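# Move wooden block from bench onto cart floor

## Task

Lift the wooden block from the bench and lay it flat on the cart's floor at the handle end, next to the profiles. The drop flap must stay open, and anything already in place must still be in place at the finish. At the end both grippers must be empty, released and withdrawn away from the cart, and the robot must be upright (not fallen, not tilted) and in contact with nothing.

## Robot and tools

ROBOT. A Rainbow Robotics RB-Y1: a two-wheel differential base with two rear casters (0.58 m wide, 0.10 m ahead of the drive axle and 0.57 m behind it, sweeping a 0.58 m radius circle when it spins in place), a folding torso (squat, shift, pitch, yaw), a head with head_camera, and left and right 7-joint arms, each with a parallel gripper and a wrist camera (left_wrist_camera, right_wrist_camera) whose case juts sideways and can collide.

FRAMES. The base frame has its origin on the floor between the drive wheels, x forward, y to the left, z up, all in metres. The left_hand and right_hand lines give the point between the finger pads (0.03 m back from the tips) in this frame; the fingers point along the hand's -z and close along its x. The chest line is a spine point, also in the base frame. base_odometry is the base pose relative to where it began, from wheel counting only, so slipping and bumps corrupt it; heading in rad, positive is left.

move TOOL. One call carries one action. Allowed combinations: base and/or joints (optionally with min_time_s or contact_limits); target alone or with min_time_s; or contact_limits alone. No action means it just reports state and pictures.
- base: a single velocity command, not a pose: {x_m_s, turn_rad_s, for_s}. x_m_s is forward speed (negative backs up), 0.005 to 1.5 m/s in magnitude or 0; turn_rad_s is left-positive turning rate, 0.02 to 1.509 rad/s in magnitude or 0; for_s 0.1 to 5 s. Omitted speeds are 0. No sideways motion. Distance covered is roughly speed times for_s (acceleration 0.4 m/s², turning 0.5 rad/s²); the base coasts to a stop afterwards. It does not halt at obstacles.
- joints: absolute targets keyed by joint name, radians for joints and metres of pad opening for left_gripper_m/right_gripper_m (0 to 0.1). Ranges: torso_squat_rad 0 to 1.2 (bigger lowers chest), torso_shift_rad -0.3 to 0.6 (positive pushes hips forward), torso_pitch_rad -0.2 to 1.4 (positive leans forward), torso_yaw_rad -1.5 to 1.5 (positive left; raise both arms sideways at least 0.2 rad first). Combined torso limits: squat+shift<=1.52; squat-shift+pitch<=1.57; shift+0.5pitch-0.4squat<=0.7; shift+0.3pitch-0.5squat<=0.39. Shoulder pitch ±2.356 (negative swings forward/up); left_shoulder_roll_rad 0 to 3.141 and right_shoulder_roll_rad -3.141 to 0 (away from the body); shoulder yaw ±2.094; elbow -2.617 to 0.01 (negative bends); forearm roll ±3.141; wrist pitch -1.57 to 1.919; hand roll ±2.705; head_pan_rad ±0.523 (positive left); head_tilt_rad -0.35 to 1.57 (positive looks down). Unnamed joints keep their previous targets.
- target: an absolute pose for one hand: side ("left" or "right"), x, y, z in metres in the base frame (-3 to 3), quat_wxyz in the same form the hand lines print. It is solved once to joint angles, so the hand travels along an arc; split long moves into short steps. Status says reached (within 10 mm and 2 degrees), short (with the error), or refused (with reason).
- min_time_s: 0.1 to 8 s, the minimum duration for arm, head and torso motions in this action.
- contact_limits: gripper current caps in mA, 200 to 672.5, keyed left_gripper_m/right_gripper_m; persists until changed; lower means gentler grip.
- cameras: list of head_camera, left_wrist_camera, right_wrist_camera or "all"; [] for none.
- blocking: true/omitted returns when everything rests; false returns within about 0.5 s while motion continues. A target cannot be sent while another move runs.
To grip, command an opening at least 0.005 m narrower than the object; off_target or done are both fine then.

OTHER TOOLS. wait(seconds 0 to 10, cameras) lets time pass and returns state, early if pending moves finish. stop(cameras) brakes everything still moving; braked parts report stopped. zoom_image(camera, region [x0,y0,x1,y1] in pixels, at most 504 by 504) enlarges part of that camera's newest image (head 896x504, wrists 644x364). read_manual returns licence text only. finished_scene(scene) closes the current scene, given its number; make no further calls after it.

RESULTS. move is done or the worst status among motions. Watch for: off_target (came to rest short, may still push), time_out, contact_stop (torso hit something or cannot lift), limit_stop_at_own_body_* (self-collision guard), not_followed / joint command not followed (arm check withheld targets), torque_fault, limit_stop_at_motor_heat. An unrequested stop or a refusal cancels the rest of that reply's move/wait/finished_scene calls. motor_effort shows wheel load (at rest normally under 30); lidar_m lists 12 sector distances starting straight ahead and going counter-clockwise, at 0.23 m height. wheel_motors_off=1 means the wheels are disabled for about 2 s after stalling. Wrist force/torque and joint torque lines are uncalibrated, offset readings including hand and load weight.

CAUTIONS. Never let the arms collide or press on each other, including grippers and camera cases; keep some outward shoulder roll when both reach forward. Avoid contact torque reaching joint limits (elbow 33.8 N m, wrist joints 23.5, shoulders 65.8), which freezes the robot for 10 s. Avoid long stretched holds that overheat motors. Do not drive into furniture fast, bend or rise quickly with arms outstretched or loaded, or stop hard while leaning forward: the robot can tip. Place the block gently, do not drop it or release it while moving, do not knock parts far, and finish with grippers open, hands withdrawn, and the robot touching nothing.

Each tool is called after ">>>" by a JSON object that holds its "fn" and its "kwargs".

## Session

>>> {"fn": "move", "kwargs": {"joints": {"head_tilt_rad":0.75,"head_pan_rad":0.5}, "cameras": ["head_camera"]}}

>>> {"fn": "move", "kwargs": {"joints": {"head_tilt_rad":0.75,"head_pan_rad":-0.3}, "cameras": ["head_camera"]}}

Scene clock: 1.00 s.
Joint torques (N m): left_arm=[-1.56 -0.76 0.68 -0.48 -0.13 -0.55 -0.13] | right_arm=[-3.64 -0.59 -0.78 -1.42 0.04 -0.56 0]
External joint torques (N m): left_arm=[-0.18 -0.9 0.67 0.08 -0.14 -0.13 -0.12] | right_arm=[-0.04 0.53 -0.73 0.22 -0.02 0.03 -0.02]
Motor temperatures (°C): left_arm=[30 28 31 35 34 32 37] | right_arm=[34 30 31 30 35 37 34]
Wrist force (N): left_arm=[-0.1 1.3 -7.8] | right_arm=[-2.6 0.9 -4.7]
Wrist torque (N m): left_arm=[-0.30 0.15 0.11] | right_arm=[-0.08 -0.10 -0.10]
Wrist force, peak (N): left_arm=[0.1 1.6 -7.9] | right_arm=[-2.9 0.8 -5.4]
move: done
base_odometry: x=+0.000 y=+0.000 heading=+0.000
lidar_m: 0.74 1.04 1.57 4.56 1.51 1.06 1.01 1.09 1.44 3.61 1.10 0.79
base_status: not commanded
joint_positions: torso_squat_rad=+0.350 torso_shift_rad=+0.000 torso_pitch_rad=+0.000 torso_yaw_rad=+0.000 left_shoulder_pitch_rad=+0.037 left_shoulder_roll_rad=+0.004 left_shoulder_yaw_rad=-0.043 left_elbow_rad=-0.196 left_forearm_roll_rad=-0.014 left_wrist_pitch_rad=+0.002 left_hand_roll_rad=+0.027 left_gripper_m=+0.099 right_shoulder_pitch_rad=-0.040 right_shoulder_roll_rad=-0.021 right_shoulder_yaw_rad=-0.018 right_elbow_rad=-0.235 right_forearm_roll_rad=+0.049 right_wrist_pitch_rad=-0.014 right_hand_roll_rad=+0.035 right_gripper_m=+0.099 head_pan_rad=+0.500 head_tilt_rad=+0.750
joint_status: all done
wheel_motors_off: 0
motor_effort: left_wheel=+0(1) right_wheel=+0(2)
chest: x=-0.2280 y=+0.0001 z=+1.2475 quat_wxyz=(+1.000, +0.000, +0.000, +0.000) (m; base frame)
left_hand: x=-0.1598 y=+0.2200 z=+0.5653 quat_wxyz=(+0.997, +0.000, -0.079, -0.009) (m; base frame)
right_hand: x=-0.0823 y=-0.2360 z=+0.5770 quat_wxyz=(+0.989, -0.016, -0.142, +0.041) (m; base frame)
pictures: head_camera
camera_calibration:
head_camera: T_world_to_cam=[[0.476648, -0.878535, -0.0313629, 0.142779], [-0.572985, -0.28342, -0.769, 1.04683], [0.666705, 0.384513, -0.638478, 1.00665], [0, 0, 0, 1]] pos_world=[-0.139374, 0.0350592, 1.45221]

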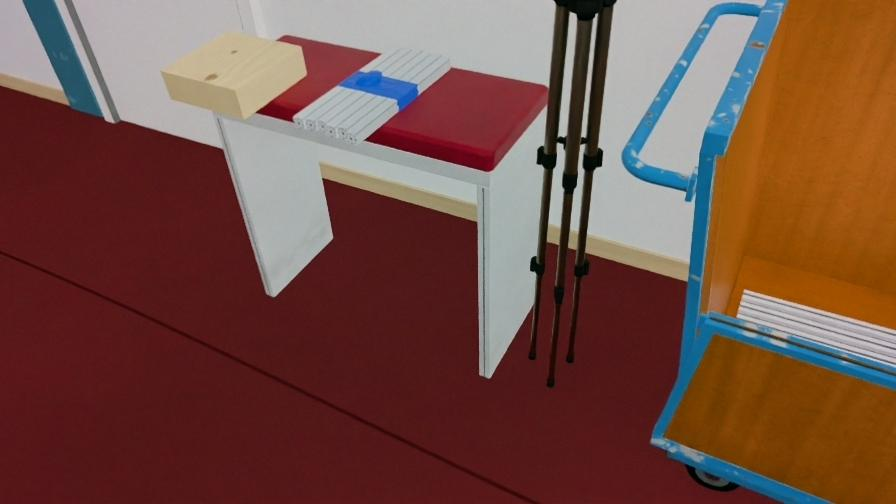

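Scene clock: 2.20 s.
Joint torques (N m): left_arm=[-1.51 -0.97 0.68 -0.42 -0.04 -0.53 0.15] | right_arm=[-3.77 -0.74 -0.77 -1.54 -0.12 -0.59 -0.02]
External joint torques (N m): left_arm=[-0.13 -1.12 0.67 0.14 -0.04 -0.11 0.15] | right_arm=[-0.17 0.38 -0.73 0.09 -0.19 0.01 -0.03]
Wrist force (N): left_arm=[-0.5 1.5 -7.3] | right_arm=[-2.5 0.7 -4.5]
Wrist torque (N m): left_arm=[-0.34 0.13 0.08] | right_arm=[-0.05 -0.11 -0.09]
Wrist force, peak (N): left_arm=[-0.7 1.3 -8.3] | right_arm=[-2.9 1.1 -5.5]
move: done
base_odometry: x=+0.000 y=+0.000 heading=+0.000
lidar_m: 0.73 1.02 1.57 4.57 1.52 1.09 1.02 1.07 1.44 3.61 1.09 0.78
base_status: not commanded
joint_positions: torso_squat_rad=+0.350 torso_shift_rad=+0.000 torso_pitch_rad=+0.000 torso_yaw_rad=+0.000 left_shoulder_pitch_rad=+0.037 left_shoulder_roll_rad=+0.004 left_shoulder_yaw_rad=-0.043 left_elbow_rad=-0.196 left_forearm_roll_rad=-0.014 left_wrist_pitch_rad=+0.002 left_hand_roll_rad=+0.027 left_gripper_m=+0.099 right_shoulder_pitch_rad=-0.040 right_shoulder_roll_rad=-0.021 right_shoulder_yaw_rad=-0.018 right_elbow_rad=-0.235 right_forearm_roll_rad=+0.049 right_wrist_pitch_rad=-0.014 right_hand_roll_rad=+0.035 right_gripper_m=+0.099 head_pan_rad=-0.300 head_tilt_rad=+0.750
joint_status: all done
wheel_motors_off: 0
motor_effort: left_wheel=+0(1) right_wheel=+0(2)
chest: x=-0.2280 y=+0.0001 z=+1.2475 quat_wxyz=(+1.000, +0.000, +0.000, +0.000) (m; base frame)
left_hand: x=-0.1598 y=+0.2200 z=+0.5653 quat_wxyz=(+0.997, +0.000, -0.079, -0.009) (m; base frame)
right_hand: x=-0.0823 y=-0.2360 z=+0.5770 quat_wxyz=(+0.989, -0.016, -0.142, +0.041) (m; base frame)
pictures: head_camera
camera_calibration:
head_camera: T_world_to_cam=[[-0.298078, -0.954025, -0.0313979, -0.0167932], [-0.602503, 0.213557, -0.769015, 1.0407], [0.740364, -0.210309, -0.63846, 1.02188], [0, 0, 0, 1]] pos_world=[-0.134542, -0.0233594, 1.45221]

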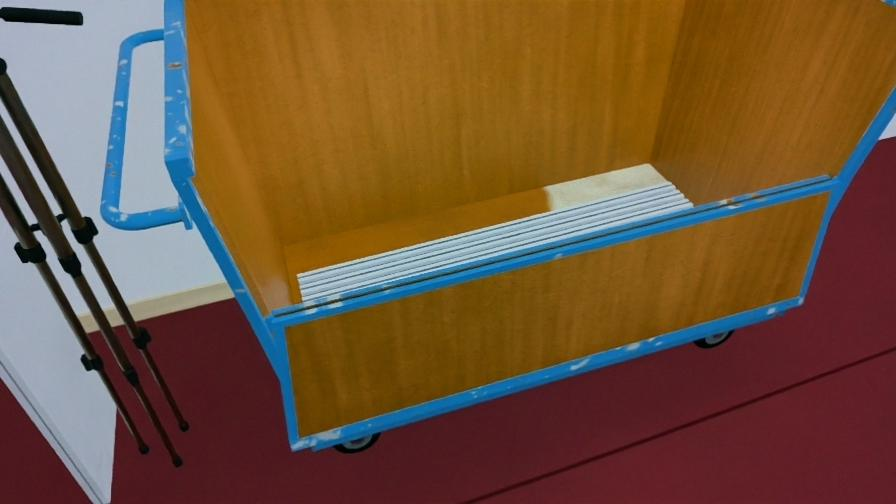

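>>> {"fn": "move", "kwargs": {"base": {"turn_rad_s":0.8,"for_s":1.963}, "joints": {"torso_squat_rad":0.8,"head_pan_rad":0,"head_tilt_rad":0.6,"right_shoulder_pitch_rad":-0.328,"right_shoulder_roll_rad":-0.01,"right_shoulder_yaw_rad":0.168,"right_elbow_rad":-0.841,"right_forearm_roll_rad":-0.609,"right_wrist_pitch_rad":-0.482,"right_hand_roll_rad":0.475}, "min_time_s": 2}}

>>> {"fn": "move", "kwargs": {"base": {"x_m_s":0.5,"for_s":2.75}}}

>>> {"fn": "move", "kwargs": {"base": {"turn_rad_s":-0.8,"for_s":1.963}, "cameras": ["head_camera","right_wrist_camera"]}}

Scene clock: 12.40 s.
Joint torques (N m): left_arm=[-1.64 -0.75 0.99 -0.49 -0.07 -0.68 -0.01] | right_arm=[-16.05 1.8 0.16 -9.62 0.47 -1.69 0.06]
External joint torques (N m): left_arm=[-0.26 -0.9 0.98 0.06 -0.07 -0.26 0] | right_arm=[-1.24 2.01 0.55 -0.85 -0.15 0.02 0.01]
Wrist force (N): left_arm=[-0.2 1.1 -7.9] | right_arm=[-7.2 0.2 1.4]
Wrist torque (N m): left_arm=[-0.26 0.14 0.07] | right_arm=[-0.06 -0.39 -0.25]
Wrist force, peak (N): left_arm=[-0.4 1.5 -8.4] | right_arm=[-7.9 1.0 1.5]
move: done
base_odometry: x=+0.000 y=+0.000 heading=+1.573
lidar_m: 4.37 1.50 1.07 1.03 1.06 1.43 3.73 1.09 0.81 0.75 1.05 1.56
base_status: done (sent for 1.97 of 1.97 s)
joint_positions: torso_squat_rad=+0.800 torso_shift_rad=+0.000 torso_pitch_rad=+0.000 torso_yaw_rad=+0.000 left_shoulder_pitch_rad=+0.037 left_shoulder_roll_rad=+0.004 left_shoulder_yaw_rad=-0.043 left_elbow_rad=-0.196 left_forearm_roll_rad=-0.014 left_wrist_pitch_rad=+0.002 left_hand_roll_rad=+0.027 left_gripper_m=+0.099 right_shoulder_pitch_rad=-0.328 right_shoulder_roll_rad=-0.010 right_shoulder_yaw_rad=+0.168 right_elbow_rad=-0.841 right_forearm_roll_rad=-0.609 right_wrist_pitch_rad=-0.482 right_hand_roll_rad=+0.475 right_gripper_m=+0.099 head_pan_rad=+0.000 head_tilt_rad=+0.600
joint_status: all done
wheel_motors_off: 0
motor_effort: left_wheel=+4(33) right_wheel=+20(50)
chest: x=-0.2281 y=+0.0001 z=+1.0776 quat_wxyz=(+1.000, +0.000, +0.000, +0.000) (m; base frame)
left_hand: x=-0.1597 y=+0.2200 z=+0.3954 quat_wxyz=(+0.997, +0.000, -0.079, -0.009) (m; base frame)
right_hand: x=+0.3293 y=-0.1620 z=+0.7683 quat_wxyz=(+0.708, -0.002, -0.706, +0.000) (m; base frame)
pictures: none

Scene clock: 16.67 s.
Joint torques (N m): left_arm=[-1.01 -0.65 0.6 -0.42 -0.07 -0.63 -0.02] | right_arm=[-15.07 1.66 0.4 -9.56 0.32 -1.73 0.19]
External joint torques (N m): left_arm=[0.37 -0.8 0.59 0.14 -0.08 -0.21 -0.01] | right_arm=[-0.26 1.88 0.79 -0.8 -0.3 -0.02 0.14]
Wrist force (N): left_arm=[-0.1 2.0 -8.4] | right_arm=[-7.2 0.5 1.0]
Wrist torque (N m): left_arm=[-0.37 0.12 0.13] | right_arm=[-0.09 -0.39 -0.25]
Wrist force, peak (N): left_arm=[0.0 1.3 -8.5] | right_arm=[-7.8 1.1 1.8]
move: done
base_odometry: x=-0.004 y=+1.383 heading=+1.574
lidar_m: 4.21 1.53 1.09 1.05 1.09 1.49 3.87 1.51 1.23 0.90 1.55 2.07
base_status: done (sent for 2.77 of 2.77 s)
joint_positions: torso_squat_rad=+0.800 torso_shift_rad=+0.000 torso_pitch_rad=+0.000 torso_yaw_rad=+0.000 left_shoulder_pitch_rad=+0.037 left_shoulder_roll_rad=+0.004 left_shoulder_yaw_rad=-0.043 left_elbow_rad=-0.196 left_forearm_roll_rad=-0.014 left_wrist_pitch_rad=+0.002 left_hand_roll_rad=+0.027 left_gripper_m=+0.099 right_shoulder_pitch_rad=-0.328 right_shoulder_roll_rad=-0.010 right_shoulder_yaw_rad=+0.168 right_elbow_rad=-0.841 right_forearm_roll_rad=-0.609 right_wrist_pitch_rad=-0.482 right_hand_roll_rad=+0.475 right_gripper_m=+0.099 head_pan_rad=+0.000 head_tilt_rad=+0.600
joint_status: not commanded
wheel_motors_off: 0
motor_effort: left_wheel=+15(50) right_wheel=-13(54)
chest: x=-0.2280 y=+0.0001 z=+1.0776 quat_wxyz=(+1.000, +0.000, +0.000, +0.000) (m; base frame)
left_hand: x=-0.1597 y=+0.2200 z=+0.3954 quat_wxyz=(+0.997, +0.000, -0.079, -0.009) (m; base frame)
right_hand: x=+0.3295 y=-0.1619 z=+0.7683 quat_wxyz=(+0.708, -0.002, -0.706, +0.000) (m; base frame)
pictures: none

Scene clock: 20.60 s.
Joint torques (N m): left_arm=[-1.59 -0.76 0.53 -0.39 -0.1 -0.67 -0.12] | right_arm=[-14.92 1.17 0.11 -9.5 0.21 -1.78 0.03]
External joint torques (N m): left_arm=[-0.21 -0.91 0.52 0.17 -0.1 -0.25 -0.11] | right_arm=[-0.11 1.39 0.5 -0.73 -0.41 -0.07 -0.02]
Wrist force (N): left_arm=[-0.6 1.9 -7.5] | right_arm=[-7.2 0.8 0.8]
Wrist torque (N m): left_arm=[-0.35 0.09 0.10] | right_arm=[-0.12 -0.41 -0.26]
Wrist force, peak (N): left_arm=[-0.3 1.2 -8.5] | right_arm=[-8.1 0.8 0.9]
move: done
base_odometry: x=-0.004 y=+1.383 heading=+0.001
lidar_m: 0.89 1.55 2.06 4.21 1.55 1.09 1.05 1.11 1.47 3.68 1.49 1.20
base_status: done (sent for 1.97 of 1.97 s)
joint_positions: torso_squat_rad=+0.800 torso_shift_rad=+0.000 torso_pitch_rad=+0.000 torso_yaw_rad=+0.000 left_shoulder_pitch_rad=+0.037 left_shoulder_roll_rad=+0.004 left_shoulder_yaw_rad=-0.043 left_elbow_rad=-0.196 left_forearm_roll_rad=-0.014 left_wrist_pitch_rad=+0.002 left_hand_roll_rad=+0.027 left_gripper_m=+0.099 right_shoulder_pitch_rad=-0.328 right_shoulder_roll_rad=-0.010 right_shoulder_yaw_rad=+0.168 right_elbow_rad=-0.841 right_forearm_roll_rad=-0.609 right_wrist_pitch_rad=-0.482 right_hand_roll_rad=+0.475 right_gripper_m=+0.099 head_pan_rad=+0.000 head_tilt_rad=+0.600
joint_status: not commanded
wheel_motors_off: 0
motor_effort: left_wheel=+21(40) right_wheel=+1(48)
chest: x=-0.2280 y=+0.0001 z=+1.0776 quat_wxyz=(+1.000, +0.000, +0.000, +0.000) (m; base frame)
left_hand: x=-0.1597 y=+0.2200 z=+0.3954 quat_wxyz=(+0.997, +0.000, -0.079, -0.009) (m; base frame)
right_hand: x=+0.3295 y=-0.1619 z=+0.7683 quat_wxyz=(+0.708, -0.002, -0.706, +0.000) (m; base frame)
pictures: head_camera, right_wrist_camera
camera_calibration:
head_camera: T_world_to_cam=[[0.00184303, -0.999504, -0.031436, 0.0396572], [-0.516734, 0.0259619, -0.855752, 1.03862], [0.856144, 0.0178212, -0.51643, 0.781315], [0, 0, 0, 1]] pos_world=[-0.132298, -0.00125112, 1.29355]
right_wrist_camera: T_world_to_cam=[[0.0223014, -0.0316641, -0.99925, 0.754079], [-0.505169, 0.862157, -0.0385944, 0.362795], [0.862732, 0.505651, 0.0032316, -0.132605], [0, 0, 0, 1]] pos_world=[0.280859, -0.221857, 0.767944]

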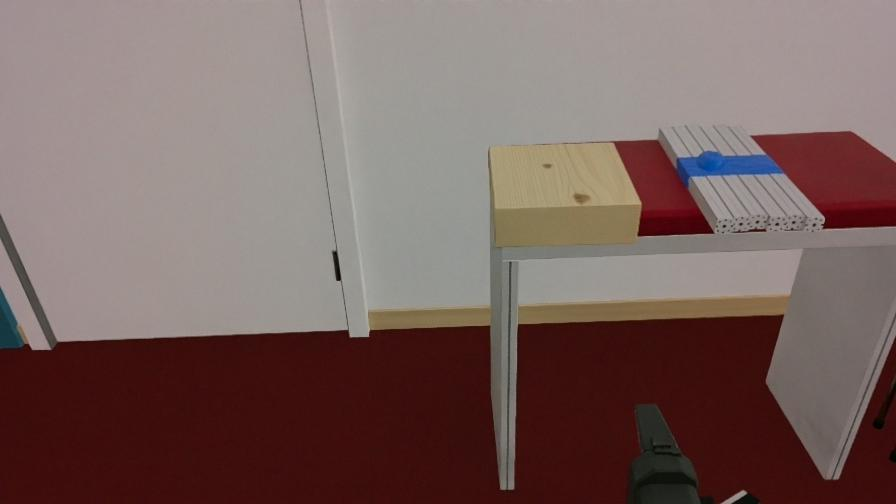

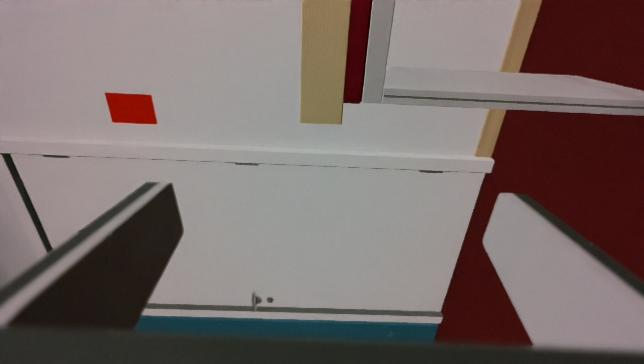

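>>> {"fn": "move", "kwargs": {"base": {"x_m_s":0.4,"for_s":1.07}, "cameras": ["head_camera","right_wrist_camera"]}}

Scene clock: 25.67 s.
Joint torques (N m): left_arm=[-0.81 -0.73 0.58 -0.51 -0.08 -0.7 -0.01] | right_arm=[-15.26 1.7 0.31 -9.66 0.38 -1.86 0.23]
External joint torques (N m): left_arm=[0.57 -0.88 0.56 0.05 -0.09 -0.28 0] | right_arm=[-0.45 1.92 0.7 -0.89 -0.24 -0.15 0.18]
Wrist force (N): left_arm=[0.3 1.0 -7.4] | right_arm=[-7.2 0.8 1.0]
Wrist torque (N m): left_arm=[-0.25 0.19 0.11] | right_arm=[-0.10 -0.42 -0.25]
Wrist force, peak (N): left_arm=[-0.5 2.0 -8.3] | right_arm=[-8.1 1.1 1.2]
move: done
base_odometry: x=+0.423 y=+1.383 heading=+0.000
lidar_m: 0.46 1.08 1.47 3.78 2.17 1.56 1.48 1.55 2.05 1.38 0.94 1.10
base_status: done (sent for 1.07 of 1.07 s)
joint_positions: torso_squat_rad=+0.800 torso_shift_rad=+0.000 torso_pitch_rad=+0.000 torso_yaw_rad=+0.000 left_shoulder_pitch_rad=+0.037 left_shoulder_roll_rad=+0.004 left_shoulder_yaw_rad=-0.043 left_elbow_rad=-0.196 left_forearm_roll_rad=-0.014 left_wrist_pitch_rad=+0.002 left_hand_roll_rad=+0.027 left_gripper_m=+0.099 right_shoulder_pitch_rad=-0.328 right_shoulder_roll_rad=-0.010 right_shoulder_yaw_rad=+0.168 right_elbow_rad=-0.841 right_forearm_roll_rad=-0.609 right_wrist_pitch_rad=-0.482 right_hand_roll_rad=+0.475 right_gripper_m=+0.099 head_pan_rad=+0.000 head_tilt_rad=+0.600
joint_status: not commanded
wheel_motors_off: 0
motor_effort: left_wheel=-8(50) right_wheel=+8(46)
chest: x=-0.2280 y=+0.0001 z=+1.0776 quat_wxyz=(+1.000, +0.000, +0.000, +0.000) (m; base frame)
left_hand: x=-0.1597 y=+0.2200 z=+0.3954 quat_wxyz=(+0.997, +0.000, -0.079, -0.009) (m; base frame)
right_hand: x=+0.3295 y=-0.1619 z=+0.7683 quat_wxyz=(+0.708, -0.002, -0.706, +0.000) (m; base frame)
pictures: head_camera, right_wrist_camera
camera_calibration:
head_camera: T_world_to_cam=[[0.00184208, -0.999504, -0.0314375, 0.039659], [-0.516734, 0.0259637, -0.855752, 1.03862], [0.856144, 0.0178212, -0.51643, 0.781315], [0, 0, 0, 1]] pos_world=[-0.132298, -0.00125112, 1.29355]
right_wrist_camera: T_world_to_cam=[[0.0223014, -0.0316641, -0.99925, 0.754079], [-0.505169, 0.862157, -0.0385944, 0.362795], [0.862732, 0.505651, 0.0032316, -0.132605], [0, 0, 0, 1]] pos_world=[0.280859, -0.221857, 0.767944]

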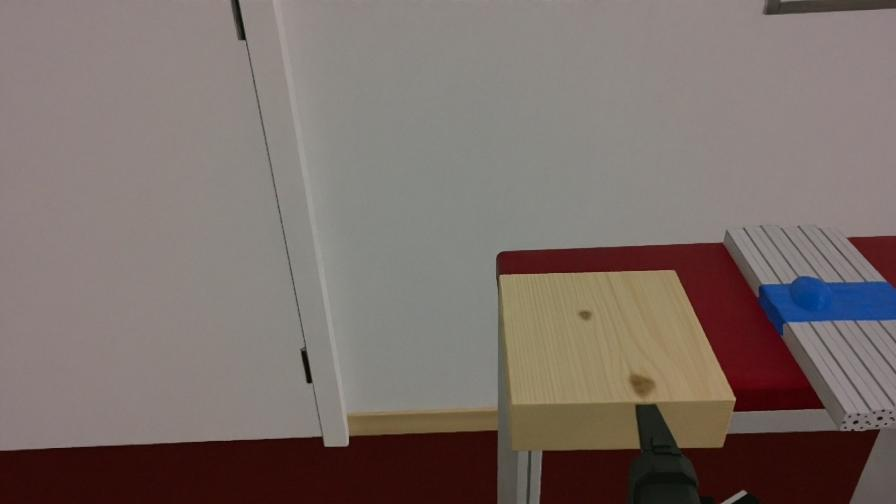

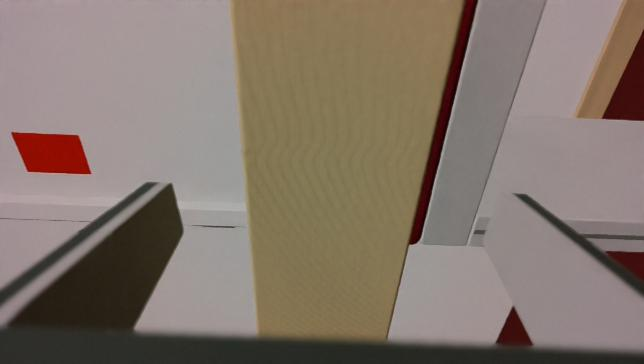

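>>> {"fn": "move", "kwargs": {"base": {"x_m_s":0.1,"for_s":0.88}}}

>>> {"fn": "move", "kwargs": {"joints": {"right_gripper_m":0.04}, "cameras": ["head_camera"]}}

>>> {"fn": "move", "kwargs": {"joints": {"torso_squat_rad":0.65}, "min_time_s": 1.5, "cameras": ["head_camera","right_wrist_camera"]}}

Scene clock: 28.70 s.
Joint torques (N m): left_arm=[-1.11 -0.87 1.02 -0.46 -0.02 -0.65 0.02] | right_arm=[-14.65 1.57 0.41 -9.55 0.35 -1.84 0.16]
External joint torques (N m): left_arm=[0.27 -1.02 1.01 0.09 -0.03 -0.23 0.02] | right_arm=[0.15 1.78 0.8 -0.78 -0.27 -0.13 0.11]
Wrist force (N): left_arm=[0.3 1.4 -7.9] | right_arm=[-7.3 0.5 1.1]
Wrist torque (N m): left_arm=[-0.33 0.20 0.12] | right_arm=[-0.12 -0.42 -0.22]
Wrist force, peak (N): left_arm=[-0.4 1.5 -8.5] | right_arm=[-8.1 0.4 1.0]
move: done
base_odometry: x=+0.510 y=+1.383 heading=+0.000
lidar_m: 0.38 0.99 1.35 3.48 2.29 1.64 1.56 1.62 2.17 1.30 0.88 1.06
base_status: done (sent for 0.87 of 0.87 s)
joint_positions: torso_squat_rad=+0.800 torso_shift_rad=+0.000 torso_pitch_rad=+0.000 torso_yaw_rad=+0.000 left_shoulder_pitch_rad=+0.037 left_shoulder_roll_rad=+0.004 left_shoulder_yaw_rad=-0.043 left_elbow_rad=-0.196 left_forearm_roll_rad=-0.014 left_wrist_pitch_rad=+0.002 left_hand_roll_rad=+0.027 left_gripper_m=+0.099 right_shoulder_pitch_rad=-0.328 right_shoulder_roll_rad=-0.010 right_shoulder_yaw_rad=+0.168 right_elbow_rad=-0.841 right_forearm_roll_rad=-0.609 right_wrist_pitch_rad=-0.482 right_hand_roll_rad=+0.475 right_gripper_m=+0.099 head_pan_rad=+0.000 head_tilt_rad=+0.600
joint_status: not commanded
wheel_motors_off: 0
motor_effort: left_wheel=-9(25) right_wheel=+9(33)
chest: x=-0.2280 y=+0.0001 z=+1.0776 quat_wxyz=(+1.000, +0.000, +0.000, +0.000) (m; base frame)
left_hand: x=-0.1597 y=+0.2200 z=+0.3954 quat_wxyz=(+0.997, +0.000, -0.079, -0.009) (m; base frame)
right_hand: x=+0.3295 y=-0.1619 z=+0.7683 quat_wxyz=(+0.708, -0.002, -0.706, +0.000) (m; base frame)
pictures: none

Scene clock: 29.87 s.
Joint torques (N m): left_arm=[-1.23 -0.91 0.77 -0.47 -0.04 -0.65 -0.07] | right_arm=[-15.02 1.68 0.14 -9.44 0.41 -1.47 0.08]
External joint torques (N m): left_arm=[0.14 -1.06 0.76 0.08 -0.05 -0.22 -0.06] | right_arm=[-0.22 1.9 0.53 -0.67 -0.21 0.25 0.03]
Wrist force (N): left_arm=[-0.5 2.0 -7.0] | right_arm=[-7.4 0.5 1.1]
Wrist torque (N m): left_arm=[-0.38 0.11 0.08] | right_arm=[-0.09 -0.73 -0.37]
Wrist force, peak (N): left_arm=[0.1 1.6 -8.2] | right_arm=[-9.2 0.4 1.0]
move: off_target
base_odometry: x=+0.510 y=+1.383 heading=+0.000
lidar_m: 0.38 0.99 1.35 3.48 2.31 1.64 1.56 1.63 2.17 1.29 0.88 1.06
base_status: not commanded
joint_positions: torso_squat_rad=+0.800 torso_shift_rad=+0.000 torso_pitch_rad=+0.000 torso_yaw_rad=+0.000 left_shoulder_pitch_rad=+0.037 left_shoulder_roll_rad=+0.004 left_shoulder_yaw_rad=-0.043 left_elbow_rad=-0.196 left_forearm_roll_rad=-0.014 left_wrist_pitch_rad=+0.002 left_hand_roll_rad=+0.027 left_gripper_m=+0.099 right_shoulder_pitch_rad=-0.328 right_shoulder_roll_rad=-0.010 right_shoulder_yaw_rad=+0.168 right_elbow_rad=-0.841 right_forearm_roll_rad=-0.609 right_wrist_pitch_rad=-0.482 right_hand_roll_rad=+0.475 right_gripper_m=+0.076 head_pan_rad=+0.000 head_tilt_rad=+0.600
joint_status: right_gripper_m off_target (ended at +0.076, target +0.040)
wheel_motors_off: 0
motor_effort: left_wheel=-10(10) right_wheel=+9(12)
chest: x=-0.2280 y=+0.0001 z=+1.0776 quat_wxyz=(+1.000, +0.000, +0.000, +0.000) (m; base frame)
left_hand: x=-0.1597 y=+0.2200 z=+0.3954 quat_wxyz=(+0.997, +0.000, -0.079, -0.009) (m; base frame)
right_hand: x=+0.3295 y=-0.1619 z=+0.7683 quat_wxyz=(+0.708, -0.002, -0.706, +0.000) (m; base frame)
pictures: head_camera
camera_calibration:
head_camera: T_world_to_cam=[[0.00184208, -0.999504, -0.0314375, 0.039659], [-0.516734, 0.0259637, -0.855752, 1.03862], [0.856144, 0.0178212, -0.51643, 0.781315], [0, 0, 0, 1]] pos_world=[-0.132298, -0.00125112, 1.29355]

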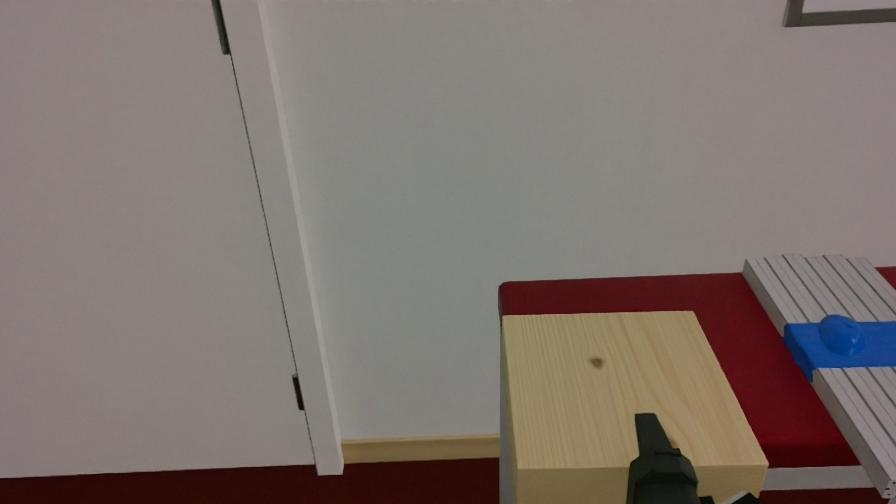

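Scene clock: 31.67 s.
Joint torques (N m): left_arm=[-1.19 -0.65 0.82 -0.24 -0.03 -0.68 0.1] | right_arm=[-26.79 1.36 0.09 -20.78 1.27 -8.14 -0.14]
External joint torques (N m): left_arm=[0.16 -0.8 0.81 0.3 -0.03 -0.26 0.11] | right_arm=[-12.07 1.57 0.47 -12.04 0.66 -6.43 -0.19]
Wrist force (N): left_arm=[0.1 1.0 -7.1] | right_arm=[-28.7 1.5 0.2]
Wrist torque (N m): left_arm=[-0.28 0.12 0.09] | right_arm=[-0.09 1.52 0.15]
Wrist force, peak (N): left_arm=[0.5 1.5 -8.3] | right_arm=[-30.1 0.9 0.1]
move: done
base_odometry: x=+0.510 y=+1.383 heading=+0.000
lidar_m: 0.39 0.99 1.36 3.49 2.31 1.64 1.56 1.62 2.17 1.28 0.89 1.05
base_status: not commanded
joint_positions: torso_squat_rad=+0.650 torso_shift_rad=+0.000 torso_pitch_rad=+0.001 torso_yaw_rad=+0.000 left_shoulder_pitch_rad=+0.037 left_shoulder_roll_rad=+0.004 left_shoulder_yaw_rad=-0.043 left_elbow_rad=-0.196 left_forearm_roll_rad=-0.014 left_wrist_pitch_rad=+0.002 left_hand_roll_rad=+0.027 left_gripper_m=+0.099 right_shoulder_pitch_rad=-0.325 right_shoulder_roll_rad=-0.010 right_shoulder_yaw_rad=+0.168 right_elbow_rad=-0.838 right_forearm_roll_rad=-0.609 right_wrist_pitch_rad=-0.480 right_hand_roll_rad=+0.475 right_gripper_m=+0.074 head_pan_rad=+0.000 head_tilt_rad=+0.600
joint_status: all done
wheel_motors_off: 0
motor_effort: left_wheel=-9(10) right_wheel=+10(11)
chest: x=-0.2275 y=+0.0001 z=+1.1472 quat_wxyz=(+1.000, +0.000, +0.001, +0.000) (m; base frame)
left_hand: x=-0.1599 y=+0.2200 z=+0.4649 quat_wxyz=(+0.997, +0.000, -0.079, -0.009) (m; base frame)
right_hand: x=+0.3282 y=-0.1625 z=+0.8342 quat_wxyz=(+0.711, -0.002, -0.703, +0.000) (m; base frame)
pictures: head_camera, right_wrist_camera
camera_calibration:
head_camera: T_world_to_cam=[[0.00175939, -0.999501, -0.0315238, 0.0419467], [-0.517544, 0.0260635, -0.85526, 1.0976], [0.855655, 0.0178197, -0.51724, 0.817597], [0, 0, 0, 1]] pos_world=[-0.131599, -0.00125082, 1.36295]
right_wrist_camera: T_world_to_cam=[[0.0142958, -0.0322186, -0.999379, 0.822531], [-0.504862, 0.862489, -0.0350274, 0.362181], [0.863082, 0.505049, -0.00393603, -0.125758], [0, 0, 0, 1]] pos_world=[0.279632, -0.222362, 0.834211]

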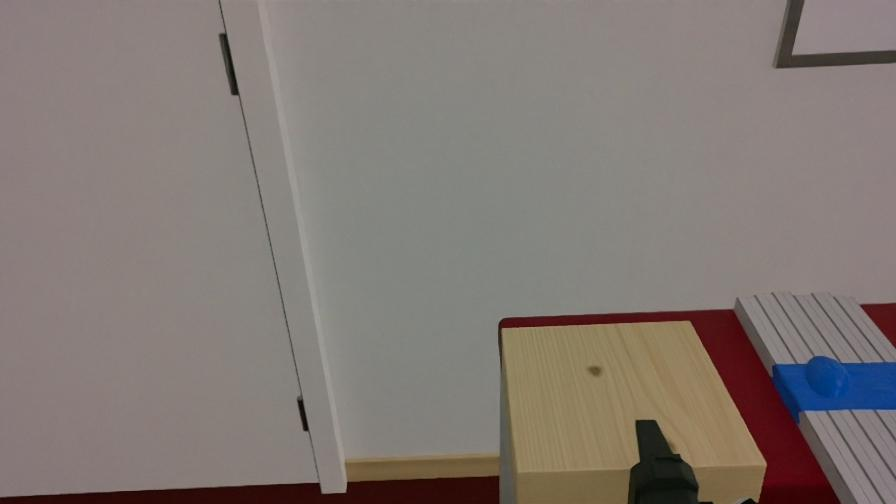

